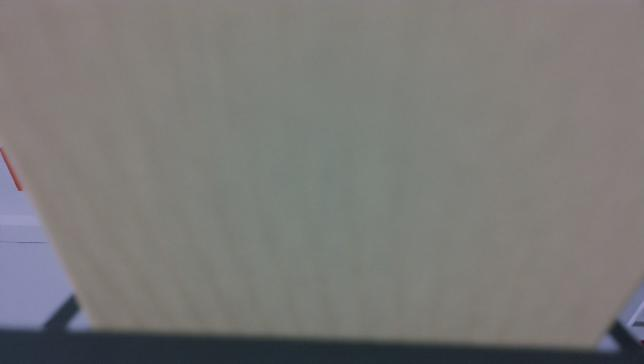

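>>> {"fn": "move", "kwargs": {"base": {"x_m_s":-0.4,"for_s":1.275}, "joints": {"torso_squat_rad":0.2,"left_shoulder_pitch_rad":1.3,"left_shoulder_roll_rad":0.5,"left_shoulder_yaw_rad":0,"left_elbow_rad":-1.0,"left_forearm_roll_rad":0,"left_wrist_pitch_rad":0,"left_hand_roll_rad":0}, "min_time_s": 2}}

>>> {"fn": "move", "kwargs": {"base": {"turn_rad_s":-0.8,"for_s":1.963}, "joints": {"right_shoulder_pitch_rad":-0.675,"right_shoulder_roll_rad":-0.133,"right_shoulder_yaw_rad":0.939,"right_elbow_rad":-0.267,"right_forearm_roll_rad":-0.292,"right_wrist_pitch_rad":-0.655,"right_hand_roll_rad":-0.451}, "min_time_s": 3}}

>>> {"fn": "move", "kwargs": {"base": {"x_m_s":0.4,"for_s":4.05}, "joints": {"torso_squat_rad":0.2,"torso_shift_rad":0.15,"torso_pitch_rad":0.85,"torso_yaw_rad":0.4,"right_shoulder_pitch_rad":-1.45,"head_tilt_rad":0.3,"head_pan_rad":0}, "min_time_s": 4.5}}

>>> {"fn": "move", "kwargs": {"joints": {"right_shoulder_pitch_rad":-0.844,"right_shoulder_roll_rad":-1.21,"right_shoulder_yaw_rad":1.061,"right_elbow_rad":-1.414,"right_forearm_roll_rad":-0.163,"right_wrist_pitch_rad":-0.824,"right_hand_roll_rad":-0.328}, "min_time_s": 2.5, "cameras": ["head_camera"]}}

Scene clock: 42.87 s.
Joint torques (N m): left_arm=[17.84 7.69 5.14 3.78 0.22 0.18 -0.23] | right_arm=[-28.48 1.01 -0.79 -21.52 1.47 -8.38 -0.08]
External joint torques (N m): left_arm=[-2.06 -1.75 1.25 -0.74 0.19 -0.37 -0.25] | right_arm=[-13.76 1.21 -0.41 -12.78 0.85 -6.68 -0.13]
Wrist force (N): left_arm=[2.7 -1.7 -6.5] | right_arm=[-29.1 2.0 -0.4]
Wrist torque (N m): left_arm=[-0.06 0.28 0.11] | right_arm=[-0.06 1.54 0.15]
Wrist force, peak (N): left_arm=[1.4 0.7 -8.7] | right_arm=[-30.6 1.4 -2.2]
move: done
base_odometry: x=+0.003 y=+1.384 heading=-0.002
lidar_m: 0.89 1.52 2.01 4.22 1.58 1.11 1.06 1.10 1.47 3.66 1.49 1.21
base_status: done (sent for 1.27 of 1.27 s)
joint_positions: torso_squat_rad=+0.200 torso_shift_rad=+0.000 torso_pitch_rad=+0.001 torso_yaw_rad=+0.000 left_shoulder_pitch_rad=+1.300 left_shoulder_roll_rad=+0.500 left_shoulder_yaw_rad=+0.000 left_elbow_rad=-1.000 left_forearm_roll_rad=+0.000 left_wrist_pitch_rad=+0.000 left_hand_roll_rad=+0.000 left_gripper_m=+0.099 right_shoulder_pitch_rad=-0.325 right_shoulder_roll_rad=-0.010 right_shoulder_yaw_rad=+0.168 right_elbow_rad=-0.838 right_forearm_roll_rad=-0.609 right_wrist_pitch_rad=-0.480 right_hand_roll_rad=+0.475 right_gripper_m=+0.074 head_pan_rad=+0.000 head_tilt_rad=+0.600
joint_status: all done
wheel_motors_off: 0
motor_effort: left_wheel=-22(43) right_wheel=+23(53)
chest: x=-0.2275 y=+0.0000 z=+1.2760 quat_wxyz=(+1.000, +0.000, +0.000, +0.000) (m; base frame)
left_hand: x=-0.6530 y=+0.4906 z=+0.8617 quat_wxyz=(+0.965, +0.202, +0.159, -0.042) (m; base frame)
right_hand: x=+0.3281 y=-0.1625 z=+0.9627 quat_wxyz=(+0.711, -0.002, -0.703, +0.000) (m; base frame)
pictures: none

Scene clock: 46.77 s.
Joint torques (N m): left_arm=[18.25 7.51 5.12 4.04 0.11 0.29 -0.23] | right_arm=[-31.56 -1.76 -4.57 -11.21 -2.53 -8 -0.56]
External joint torques (N m): left_arm=[-1.65 -1.92 1.23 -0.48 0.07 -0.26 -0.25] | right_arm=[-13.94 0.96 -2.42 -7.4 -2.14 -6.32 -0.61]
Wrist force (N): left_arm=[3.3 -1.2 -6.5] | right_arm=[-28.1 1.7 -5.5]
Wrist torque (N m): left_arm=[-0.14 0.40 0.10] | right_arm=[-0.17 1.45 0.33]
Wrist force, peak (N): left_arm=[3.1 -0.8 -7.8] | right_arm=[-29.7 1.4 0.0]
move: done
base_odometry: x=+0.003 y=+1.384 heading=-1.575
lidar_m: 3.50 1.49 1.21 0.89 1.50 2.01 4.21 1.59 1.13 1.07 1.07 1.43
base_status: done (sent for 1.97 of 1.97 s)
joint_positions: torso_squat_rad=+0.200 torso_shift_rad=+0.000 torso_pitch_rad=+0.001 torso_yaw_rad=+0.000 left_shoulder_pitch_rad=+1.300 left_shoulder_roll_rad=+0.500 left_shoulder_yaw_rad=+0.000 left_elbow_rad=-1.000 left_forearm_roll_rad=+0.000 left_wrist_pitch_rad=+0.000 left_hand_roll_rad=+0.000 left_gripper_m=+0.099 right_shoulder_pitch_rad=-0.672 right_shoulder_roll_rad=-0.133 right_shoulder_yaw_rad=+0.940 right_elbow_rad=-0.265 right_forearm_roll_rad=-0.292 right_wrist_pitch_rad=-0.653 right_hand_roll_rad=-0.451 right_gripper_m=+0.074 head_pan_rad=+0.000 head_tilt_rad=+0.600
joint_status: all done
wheel_motors_off: 0
motor_effort: left_wheel=+19(58) right_wheel=+7(53)
chest: x=-0.2275 y=+0.0001 z=+1.2760 quat_wxyz=(+1.000, +0.000, +0.000, +0.000) (m; base frame)
left_hand: x=-0.6529 y=+0.4907 z=+0.8615 quat_wxyz=(+0.966, +0.201, +0.159, -0.042) (m; base frame)
right_hand: x=+0.2967 y=-0.0523 z=+0.8960 quat_wxyz=(+0.740, +0.197, -0.588, +0.258) (m; base frame)
pictures: none

Scene clock: 52.13 s.
Joint torques (N m): left_arm=[20.3 8.87 5.65 9.49 0.17 1.38 -0.28] | right_arm=[-32.36 16.51 -3.64 -17.97 -1.05 -9.02 -0.45]
External joint torques (N m): left_arm=[-1.92 -1.43 1.4 -0.21 0.14 -0.33 -0.34] | right_arm=[-13.46 8.52 -2.54 -11.03 -1.06 -7.13 -0.5]
Wrist force (N): left_arm=[6.8 -1.5 -3.3] | right_arm=[-27.6 -6.8 0.8]
Wrist torque (N m): left_arm=[-0.04 0.55 0.11] | right_arm=[-0.61 1.48 0.32]
Wrist force, peak (N): left_arm=[6.1 -1.6 -5.8] | right_arm=[-29.1 -8.8 -0.3]
move: done
base_odometry: x=-0.005 y=-0.243 heading=-1.575
lidar_m: 3.23 1.18 0.85 0.78 0.83 1.79 4.66 1.46 1.05 0.98 1.00 1.33
base_status: done (sent for 4.07 of 4.07 s)
joint_positions: torso_squat_rad=+0.200 torso_shift_rad=+0.150 torso_pitch_rad=+0.851 torso_yaw_rad=+0.400 left_shoulder_pitch_rad=+1.300 left_shoulder_roll_rad=+0.500 left_shoulder_yaw_rad=+0.000 left_elbow_rad=-1.000 left_forearm_roll_rad=+0.000 left_wrist_pitch_rad=+0.000 left_hand_roll_rad=+0.000 left_gripper_m=+0.099 right_shoulder_pitch_rad=-1.447 right_shoulder_roll_rad=-0.135 right_shoulder_yaw_rad=+0.940 right_elbow_rad=-0.264 right_forearm_roll_rad=-0.292 right_wrist_pitch_rad=-0.653 right_hand_roll_rad=-0.451 right_gripper_m=+0.074 head_pan_rad=+0.000 head_tilt_rad=+0.300
joint_status: all done
wheel_motors_off: 0
motor_effort: left_wheel=+0(50) right_wheel=+0(49)
chest: x=+0.1076 y=+0.0002 z=+1.1627 quat_wxyz=(+0.893, +0.082, +0.405, +0.181) (m; base frame)
left_hand: x=-0.5883 y=+0.2867 z=+1.3274 quat_wxyz=(+0.789, +0.213, +0.572, +0.069) (m; base frame)
right_hand: x=+0.5166 y=+0.3482 z=+0.7962 quat_wxyz=(+0.626, +0.489, -0.523, +0.310) (m; base frame)
pictures: none

Scene clock: 54.93 s.
Joint torques (N m): left_arm=[20.53 8.78 5.46 9.41 0.31 1.57 -0.22] | right_arm=[-14.24 -4.89 -9.39 -16.11 -2.54 -8.57 -0.2]
External joint torques (N m): left_arm=[-1.69 -1.52 1.2 -0.29 0.28 -0.15 -0.28] | right_arm=[-6.9 2.94 -4.36 -10.45 -2.24 -6.75 -0.25]
Wrist force (N): left_arm=[6.7 -1.9 -3.6] | right_arm=[-28.5 -0.3 0.4]
Wrist torque (N m): left_arm=[-0.01 0.52 0.12] | right_arm=[-0.15 1.54 0.16]
Wrist force, peak (N): left_arm=[7.4 -2.1 -3.0] | right_arm=[-29.5 -4.1 1.4]
move: done
base_odometry: x=-0.005 y=-0.243 heading=-1.575
lidar_m: 3.23 1.18 0.84 0.80 0.81 1.79 4.67 1.48 1.04 0.99 1.00 1.33
base_status: not commanded
joint_positions: torso_squat_rad=+0.200 torso_shift_rad=+0.150 torso_pitch_rad=+0.851 torso_yaw_rad=+0.400 left_shoulder_pitch_rad=+1.300 left_shoulder_roll_rad=+0.500 left_shoulder_yaw_rad=+0.000 left_elbow_rad=-1.000 left_forearm_roll_rad=+0.000 left_wrist_pitch_rad=+0.000 left_hand_roll_rad=+0.000 left_gripper_m=+0.099 right_shoulder_pitch_rad=-0.842 right_shoulder_roll_rad=-1.211 right_shoulder_yaw_rad=+1.062 right_elbow_rad=-1.411 right_forearm_roll_rad=-0.162 right_wrist_pitch_rad=-0.822 right_hand_roll_rad=-0.328 right_gripper_m=+0.074 head_pan_rad=+0.000 head_tilt_rad=+0.300
joint_status: all done
wheel_motors_off: 0
motor_effort: left_wheel=-1(2) right_wheel=+0(2)
chest: x=+0.1075 y=+0.0002 z=+1.1628 quat_wxyz=(+0.893, +0.082, +0.405, +0.181) (m; base frame)
left_hand: x=-0.5884 y=+0.2866 z=+1.3273 quat_wxyz=(+0.789, +0.213, +0.572, +0.069) (m; base frame)
right_hand: x=+0.4090 y=+0.0375 z=+0.7464 quat_wxyz=(+0.499, +0.502, -0.496, +0.502) (m; base frame)
pictures: head_camera
camera_calibration:
head_camera: T_world_to_cam=[[0.241036, -0.916415, -0.319509, 0.350453], [-0.882423, -0.0698906, -0.465236, 0.886882], [0.404019, 0.39408, -0.825512, 0.888215], [0, 0, 0, 1]] pos_world=[0.339278, 0.0331166, 1.25781]

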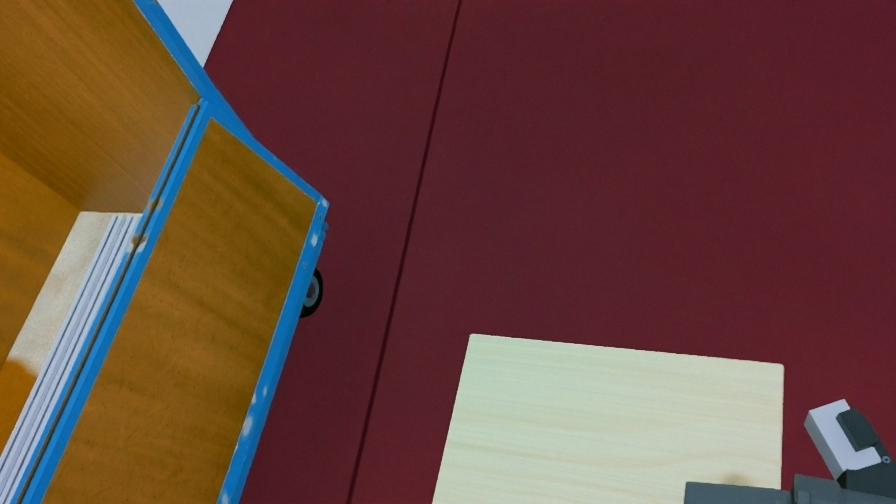

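>>> {"fn": "move", "kwargs": {"base": {"turn_rad_s":0.7,"for_s":2.233}, "joints": {"torso_yaw_rad":0.9,"right_shoulder_pitch_rad":-0.6}, "min_time_s": 2.5}}

>>> {"fn": "move", "kwargs": {"joints": {"right_shoulder_pitch_rad":-0.098,"right_shoulder_roll_rad":-2.14,"right_shoulder_yaw_rad":1.056,"right_elbow_rad":-2.033,"right_forearm_roll_rad":-1.181,"right_wrist_pitch_rad":-1.04,"right_hand_roll_rad":0.495,"head_pan_rad":-0.52}, "min_time_s": 2}}

>>> {"fn": "move", "kwargs": {"base": {"x_m_s":0.3,"for_s":1.4}, "cameras": ["head_camera","right_wrist_camera"]}}

Scene clock: 61.20 s.
Joint torques (N m): left_arm=[15.63 15.45 8.31 6.99 0.26 1.09 -0.31] | right_arm=[-12.18 4.2 -8.19 -18.95 -1.64 -8.63 -0.24]
External joint torques (N m): left_arm=[-0.79 -2.48 1.02 -0.41 0.19 -0.22 -0.36] | right_arm=[-5.12 6.03 -4.48 -11.35 -1.58 -6.8 -0.29]
Wrist force (N): left_arm=[5.0 -4.3 -2.6] | right_arm=[-27.8 -3.0 7.1]
Wrist torque (N m): left_arm=[0.12 0.44 0.13] | right_arm=[-0.26 1.57 0.16]
Wrist force, peak (N): left_arm=[6.7 -2.7 -3.9] | right_arm=[-28.5 -3.4 6.9]
move: done
base_odometry: x=-0.005 y=-0.243 heading=-0.013
lidar_m: 0.78 0.80 1.78 4.59 1.45 1.02 0.97 1.02 1.35 3.30 1.18 0.84
base_status: done (sent for 2.23 of 2.23 s)
joint_positions: torso_squat_rad=+0.200 torso_shift_rad=+0.150 torso_pitch_rad=+0.851 torso_yaw_rad=+0.900 left_shoulder_pitch_rad=+1.300 left_shoulder_roll_rad=+0.500 left_shoulder_yaw_rad=+0.000 left_elbow_rad=-1.000 left_forearm_roll_rad=+0.000 left_wrist_pitch_rad=+0.000 left_hand_roll_rad=+0.000 left_gripper_m=+0.099 right_shoulder_pitch_rad=-0.599 right_shoulder_roll_rad=-1.211 right_shoulder_yaw_rad=+1.062 right_elbow_rad=-1.411 right_forearm_roll_rad=-0.163 right_wrist_pitch_rad=-0.822 right_hand_roll_rad=-0.328 right_gripper_m=+0.074 head_pan_rad=+0.000 head_tilt_rad=+0.300
joint_status: all done
wheel_motors_off: 0
motor_effort: left_wheel=-3(38) right_wheel=+16(34)
chest: x=+0.1074 y=+0.0002 z=+1.1628 quat_wxyz=(+0.820, +0.179, +0.372, +0.396) (m; base frame)
left_hand: x=-0.6321 y=-0.0276 z=+1.3769 quat_wxyz=(+0.713, +0.260, +0.577, +0.302) (m; base frame)
right_hand: x=+0.2796 y=+0.2235 z=+0.7311 quat_wxyz=(+0.382, +0.681, -0.398, +0.482) (m; base frame)
pictures: none

Scene clock: 63.50 s.
Joint torques (N m): left_arm=[15.51 15.49 8.45 7.07 0.17 1.16 -0.3] | right_arm=[-8.56 -13.28 -9.91 -12.48 3.38 -7.82 -0.16]
External joint torques (N m): left_arm=[-0.91 -2.44 1.17 -0.32 0.1 -0.15 -0.35] | right_arm=[-4.67 -0.69 -6.94 -8.05 2.5 -6.14 -0.21]
Wrist force (N): left_arm=[5.7 -3.6 -2.7] | right_arm=[-28.4 0.8 -3.1]
Wrist torque (N m): left_arm=[0.09 0.49 0.10] | right_arm=[-0.15 1.46 0.16]
Wrist force, peak (N): left_arm=[6.1 -4.1 -2.6] | right_arm=[-29.4 -1.6 7.2]
move: done
base_odometry: x=-0.005 y=-0.243 heading=-0.013
lidar_m: 0.79 0.82 1.79 4.59 1.46 1.05 0.97 1.02 1.35 3.30 1.19 0.84
base_status: not commanded
joint_positions: torso_squat_rad=+0.200 torso_shift_rad=+0.150 torso_pitch_rad=+0.851 torso_yaw_rad=+0.900 left_shoulder_pitch_rad=+1.300 left_shoulder_roll_rad=+0.500 left_shoulder_yaw_rad=+0.000 left_elbow_rad=-1.000 left_forearm_roll_rad=+0.000 left_wrist_pitch_rad=+0.000 left_hand_roll_rad=+0.000 left_gripper_m=+0.099 right_shoulder_pitch_rad=-0.097 right_shoulder_roll_rad=-2.140 right_shoulder_yaw_rad=+1.058 right_elbow_rad=-2.031 right_forearm_roll_rad=-1.182 right_wrist_pitch_rad=-1.038 right_hand_roll_rad=+0.495 right_gripper_m=+0.074 head_pan_rad=-0.520 head_tilt_rad=+0.300
joint_status: all done
wheel_motors_off: 0
motor_effort: left_wheel=-4(4) right_wheel=+18(19)
chest: x=+0.1074 y=+0.0002 z=+1.1628 quat_wxyz=(+0.820, +0.179, +0.372, +0.396) (m; base frame)
left_hand: x=-0.6321 y=-0.0276 z=+1.3769 quat_wxyz=(+0.713, +0.260, +0.577, +0.302) (m; base frame)
right_hand: x=+0.4251 y=+0.0343 z=+0.7571 quat_wxyz=(+0.535, +0.463, -0.460, +0.536) (m; base frame)
pictures: none

Scene clock: 66.00 s.
Joint torques (N m): left_arm=[15.24 15.48 8.38 7.09 0.19 1.06 -0.17] | right_arm=[-9.57 -12.56 -9.52 -12.2 3.57 -7.88 -0.38]
External joint torques (N m): left_arm=[-1.18 -2.46 1.1 -0.31 0.12 -0.25 -0.22] | right_arm=[-5.69 0.02 -6.55 -7.77 2.7 -6.2 -0.42]
Wrist force (N): left_arm=[6.0 -3.2 -3.6] | right_arm=[-28.1 0.8 -3.2]
Wrist torque (N m): left_arm=[0.01 0.53 0.07] | right_arm=[-0.11 1.51 0.14]
Wrist force, peak (N): left_arm=[5.6 -4.1 -3.3] | right_arm=[-29.1 0.3 -2.9]
move: done
base_odometry: x=+0.415 y=-0.248 heading=-0.013
lidar_m: 0.36 0.39 0.86 3.92 2.08 1.47 1.39 1.46 1.93 4.69 0.57 0.40
base_status: done (sent for 1.4 of 1.4 s)
joint_positions: torso_squat_rad=+0.200 torso_shift_rad=+0.150 torso_pitch_rad=+0.851 torso_yaw_rad=+0.900 left_shoulder_pitch_rad=+1.300 left_shoulder_roll_rad=+0.500 left_shoulder_yaw_rad=+0.000 left_elbow_rad=-1.000 left_forearm_roll_rad=+0.000 left_wrist_pitch_rad=+0.000 left_hand_roll_rad=+0.000 left_gripper_m=+0.099 right_shoulder_pitch_rad=-0.097 right_shoulder_roll_rad=-2.140 right_shoulder_yaw_rad=+1.058 right_elbow_rad=-2.031 right_forearm_roll_rad=-1.182 right_wrist_pitch_rad=-1.038 right_hand_roll_rad=+0.495 right_gripper_m=+0.074 head_pan_rad=-0.520 head_tilt_rad=+0.300
joint_status: not commanded
wheel_motors_off: 0
motor_effort: left_wheel=-1(30) right_wheel=+0(44)
chest: x=+0.1075 y=+0.0002 z=+1.1628 quat_wxyz=(+0.820, +0.179, +0.372, +0.396) (m; base frame)
left_hand: x=-0.6320 y=-0.0276 z=+1.3770 quat_wxyz=(+0.713, +0.260, +0.577, +0.302) (m; base frame)
right_hand: x=+0.4251 y=+0.0343 z=+0.7570 quat_wxyz=(+0.535, +0.463, -0.460, +0.536) (m; base frame)
pictures: head_camera, right_wrist_camera
camera_calibration:
head_camera: T_world_to_cam=[[0.228869, -0.924215, -0.305689, 0.346704], [-0.883308, -0.0651902, -0.464237, 0.884759], [0.409127, 0.376267, -0.831287, 0.897077], [0, 0, 0, 1]] pos_world=[0.335147, 0.0405657, 1.26245]
right_wrist_camera: T_world_to_cam=[[0.0274821, -0.12124, -0.992243, 0.742363], [-0.859403, -0.509847, 0.0384942, 0.380711], [-0.510559, 0.851679, -0.118206, 0.349493], [0, 0, 0, 1]] pos_world=[0.48522, -0.0135477, 0.763261]

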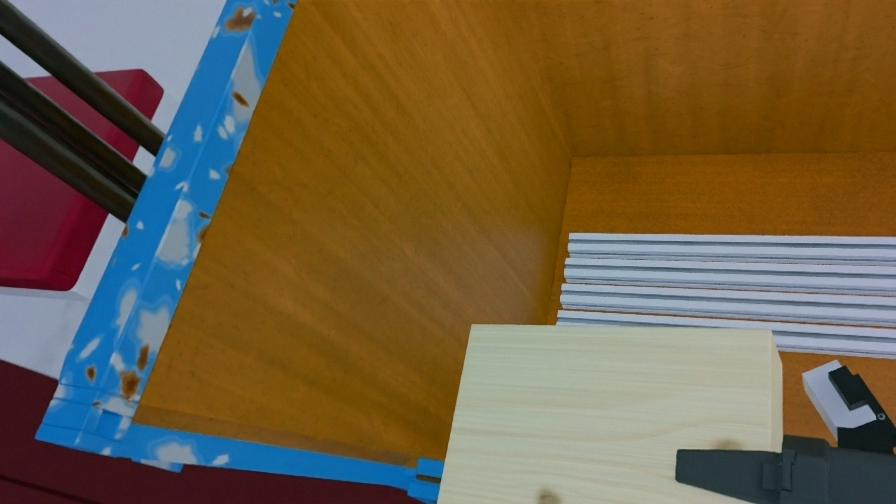

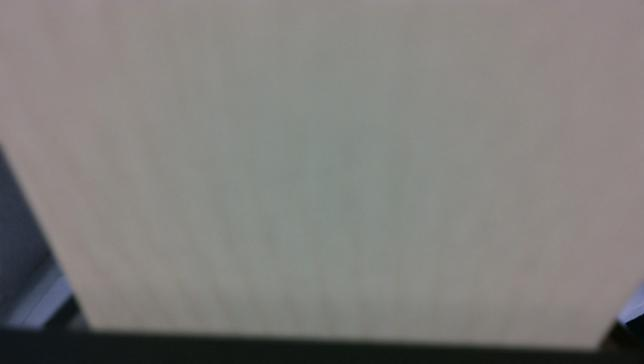

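>>> {"fn": "move", "kwargs": {"base": {"x_m_s":0.15,"for_s":0.97}}}

>>> {"fn": "move", "kwargs": {"joints": {"torso_squat_rad":1.0,"torso_shift_rad":0.28}, "min_time_s": 4.5, "cameras": ["head_camera"]}}

>>> {"fn": "move", "kwargs": {"target": {"side":"right","x":0.442,"y":0.05,"z":0.395,"quat_wxyz":[0.5337,0.4639,-0.4639,0.5337]}, "min_time_s": 2, "cameras": ["head_camera","right_wrist_camera"]}}

Scene clock: 75.77 s.
Joint torques (N m): left_arm=[14.91 15.49 8.53 7.13 0.25 1.04 -0.25] | right_arm=[-9.25 -12.37 -9.34 -11.95 3.39 -7.85 -0.56]
External joint torques (N m): left_arm=[-1.51 -2.45 1.24 -0.27 0.19 -0.27 -0.3] | right_arm=[-5.36 0.21 -6.37 -7.52 2.52 -6.17 -0.61]
Wrist force (N): left_arm=[5.1 -2.6 -3.3] | right_arm=[-28.4 0.9 -3.2]
Wrist torque (N m): left_arm=[-0.09 0.38 0.11] | right_arm=[-0.20 1.59 0.13]
Wrist force, peak (N): left_arm=[5.8 -4.6 -3.4] | right_arm=[-29.3 2.8 -3.5]
move: done
base_odometry: x=+0.560 y=-0.250 heading=-0.013
lidar_m: 0.22 0.23 0.32 1.58 2.30 1.62 1.53 1.60 2.12 4.90 0.35 0.24
base_status: done (sent for 0.97 of 0.97 s)
joint_positions: torso_squat_rad=+0.200 torso_shift_rad=+0.150 torso_pitch_rad=+0.851 torso_yaw_rad=+0.900 left_shoulder_pitch_rad=+1.300 left_shoulder_roll_rad=+0.500 left_shoulder_yaw_rad=+0.000 left_elbow_rad=-1.000 left_forearm_roll_rad=+0.000 left_wrist_pitch_rad=+0.000 left_hand_roll_rad=+0.000 left_gripper_m=+0.099 right_shoulder_pitch_rad=-0.097 right_shoulder_roll_rad=-2.140 right_shoulder_yaw_rad=+1.058 right_elbow_rad=-2.031 right_forearm_roll_rad=-1.182 right_wrist_pitch_rad=-1.038 right_hand_roll_rad=+0.495 right_gripper_m=+0.074 head_pan_rad=-0.520 head_tilt_rad=+0.300
joint_status: not commanded
wheel_motors_off: 0
motor_effort: left_wheel=+1(25) right_wheel=-3(22)
chest: x=+0.1074 y=+0.0002 z=+1.1628 quat_wxyz=(+0.820, +0.179, +0.372, +0.396) (m; base frame)
left_hand: x=-0.6320 y=-0.0276 z=+1.3770 quat_wxyz=(+0.713, +0.260, +0.577, +0.302) (m; base frame)
right_hand: x=+0.4251 y=+0.0343 z=+0.7570 quat_wxyz=(+0.535, +0.463, -0.460, +0.536) (m; base frame)
pictures: none

Scene clock: 80.57 s.
Joint torques (N m): left_arm=[15.66 15.26 8.37 7.19 0.33 1.01 -0.33] | right_arm=[-9.04 -12.4 -9.62 -11.96 3.51 -7.93 -0.32]
External joint torques (N m): left_arm=[-0.77 -2.67 1.09 -0.21 0.26 -0.3 -0.38] | right_arm=[-5.15 0.19 -6.65 -7.54 2.64 -6.25 -0.37]
Wrist force (N): left_arm=[4.9 -3.7 -2.8] | right_arm=[-27.9 0.9 -2.7]
Wrist torque (N m): left_arm=[0.06 0.40 0.08] | right_arm=[-0.15 1.60 0.18]
Wrist force, peak (N): left_arm=[5.6 -4.2 -3.3] | right_arm=[-29.2 1.1 -3.2]
move: done
base_odometry: x=+0.560 y=-0.250 heading=-0.013
lidar_m: 0.23 0.24 0.33 1.57 2.29 1.62 1.54 1.59 2.12 4.90 0.36 0.24
base_status: not commanded
joint_positions: torso_squat_rad=+1.000 torso_shift_rad=+0.280 torso_pitch_rad=+0.850 torso_yaw_rad=+0.900 left_shoulder_pitch_rad=+1.300 left_shoulder_roll_rad=+0.500 left_shoulder_yaw_rad=+0.000 left_elbow_rad=-1.000 left_forearm_roll_rad=+0.000 left_wrist_pitch_rad=+0.000 left_hand_roll_rad=+0.000 left_gripper_m=+0.099 right_shoulder_pitch_rad=-0.097 right_shoulder_roll_rad=-2.140 right_shoulder_yaw_rad=+1.058 right_elbow_rad=-2.031 right_forearm_roll_rad=-1.182 right_wrist_pitch_rad=-1.038 right_hand_roll_rad=+0.495 right_gripper_m=+0.074 head_pan_rad=-0.520 head_tilt_rad=+0.300
joint_status: all done
wheel_motors_off: 0
motor_effort: left_wheel=+1(3) right_wheel=-2(3)
chest: x=+0.1091 y=+0.0001 z=+0.8482 quat_wxyz=(+0.820, +0.179, +0.371, +0.396) (m; base frame)
left_hand: x=-0.6305 y=-0.0277 z=+1.0617 quat_wxyz=(+0.714, +0.260, +0.576, +0.302) (m; base frame)
right_hand: x=+0.4271 y=+0.0342 z=+0.4427 quat_wxyz=(+0.535, +0.463, -0.461, +0.536) (m; base frame)
pictures: head_camera
camera_calibration:
head_camera: T_world_to_cam=[[0.2292, -0.924178, -0.305553, 0.249986], [-0.882856, -0.0651806, -0.465099, 0.740878], [0.409918, 0.37636, -0.830855, 0.634383], [0, 0, 0, 1]] pos_world=[0.336747, 0.0405655, 0.948046]

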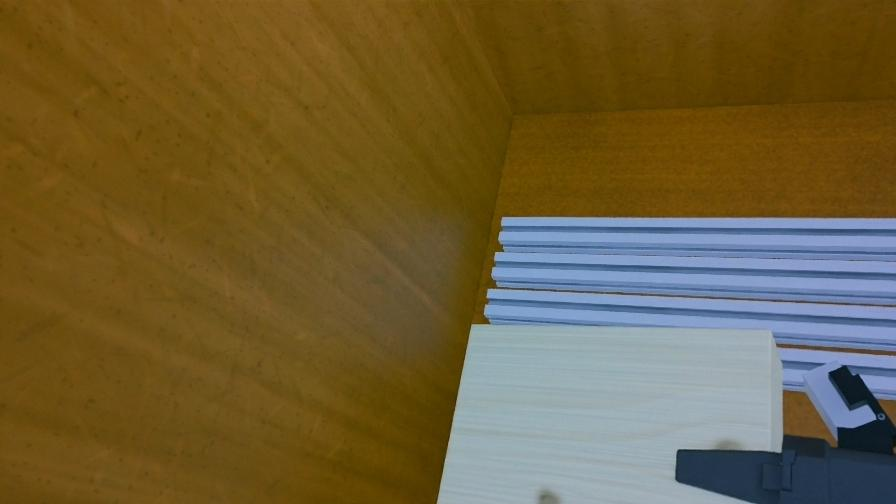

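Scene clock: 82.90 s.
Joint torques (N m): left_arm=[15.33 15.48 8.58 7.23 0.24 1.24 -0.25] | right_arm=[-11.68 -10.62 -11.17 -10.93 2.49 -8.3 -0.64]
External joint torques (N m): left_arm=[-1.1 -2.45 1.29 -0.16 0.18 -0.07 -0.29] | right_arm=[-7.86 1.74 -7.38 -6.74 1.84 -6.51 -0.69]
Wrist force (N): left_arm=[4.9 -3.5 -2.6] | right_arm=[-27.9 1.3 -3.3]
Wrist torque (N m): left_arm=[0.09 0.39 0.10] | right_arm=[-0.19 1.53 0.37]
Wrist force, peak (N): left_arm=[5.9 -4.3 -3.2] | right_arm=[-28.7 1.1 -3.8]
move: done
base_odometry: x=+0.560 y=-0.250 heading=-0.013
lidar_m: 0.23 0.24 0.32 1.58 2.28 1.63 1.52 1.59 2.13 4.91 0.35 0.24
base_status: not commanded
joint_positions: torso_squat_rad=+1.000 torso_shift_rad=+0.280 torso_pitch_rad=+0.850 torso_yaw_rad=+0.900 left_shoulder_pitch_rad=+1.300 left_shoulder_roll_rad=+0.500 left_shoulder_yaw_rad=+0.000 left_elbow_rad=-1.000 left_forearm_roll_rad=+0.000 left_wrist_pitch_rad=+0.000 left_hand_roll_rad=+0.000 left_gripper_m=+0.099 right_shoulder_pitch_rad=-0.119 right_shoulder_roll_rad=-1.947 right_shoulder_yaw_rad=+0.960 right_elbow_rad=-1.801 right_forearm_roll_rad=-1.055 right_wrist_pitch_rad=-0.933 right_hand_roll_rad=+0.355 right_gripper_m=+0.074 head_pan_rad=-0.520 head_tilt_rad=+0.300
joint_status: all done
wheel_motors_off: 0
motor_effort: left_wheel=+2(3) right_wheel=-1(3)
chest: x=+0.1091 y=+0.0001 z=+0.8482 quat_wxyz=(+0.820, +0.179, +0.371, +0.396) (m; base frame)
left_hand: x=-0.6305 y=-0.0277 z=+1.0617 quat_wxyz=(+0.714, +0.260, +0.576, +0.302) (m; base frame)
right_hand: x=+0.4417 y=+0.0479 z=+0.3933 quat_wxyz=(+0.539, +0.457, -0.462, +0.536) (m; base frame)
right_hand_status: reached (checked arc, planned for 2.0 s): 3 mm and 1.0 deg off.
pictures: head_camera, right_wrist_camera
camera_calibration:
head_camera: T_world_to_cam=[[0.2292, -0.924178, -0.305553, 0.249986], [-0.882856, -0.0651806, -0.465099, 0.740878], [0.409918, 0.37636, -0.830855, 0.634383], [0, 0, 0, 1]] pos_world=[0.336747, 0.0405655, 0.948046]
right_wrist_camera: T_world_to_cam=[[0.0306161, -0.129244, -0.99114, 0.381278], [-0.864699, -0.500805, 0.0385945, 0.417847], [-0.501356, 0.855857, -0.12709, 0.302651], [0, 0, 0, 1]] pos_world=[0.501375, -0.000488261, 0.400237]

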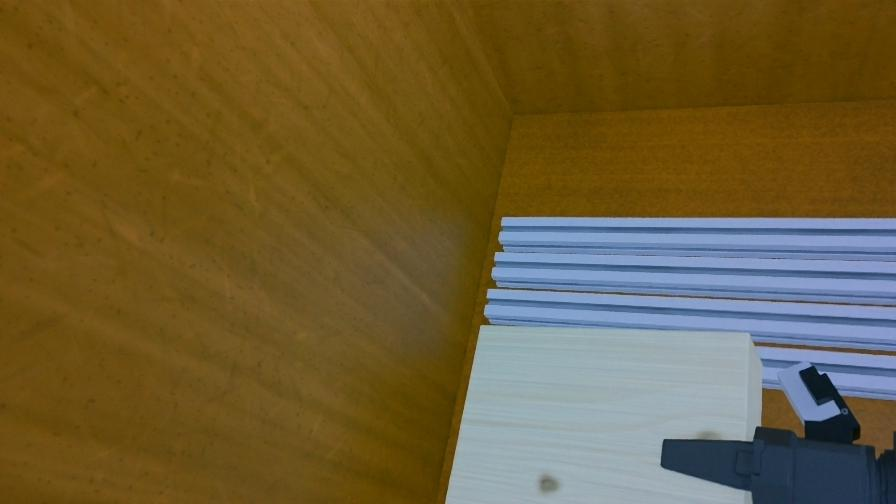

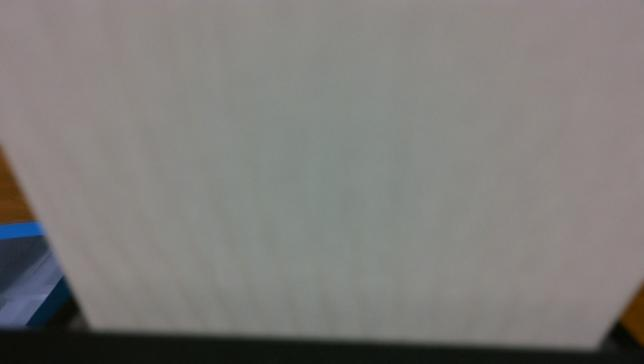

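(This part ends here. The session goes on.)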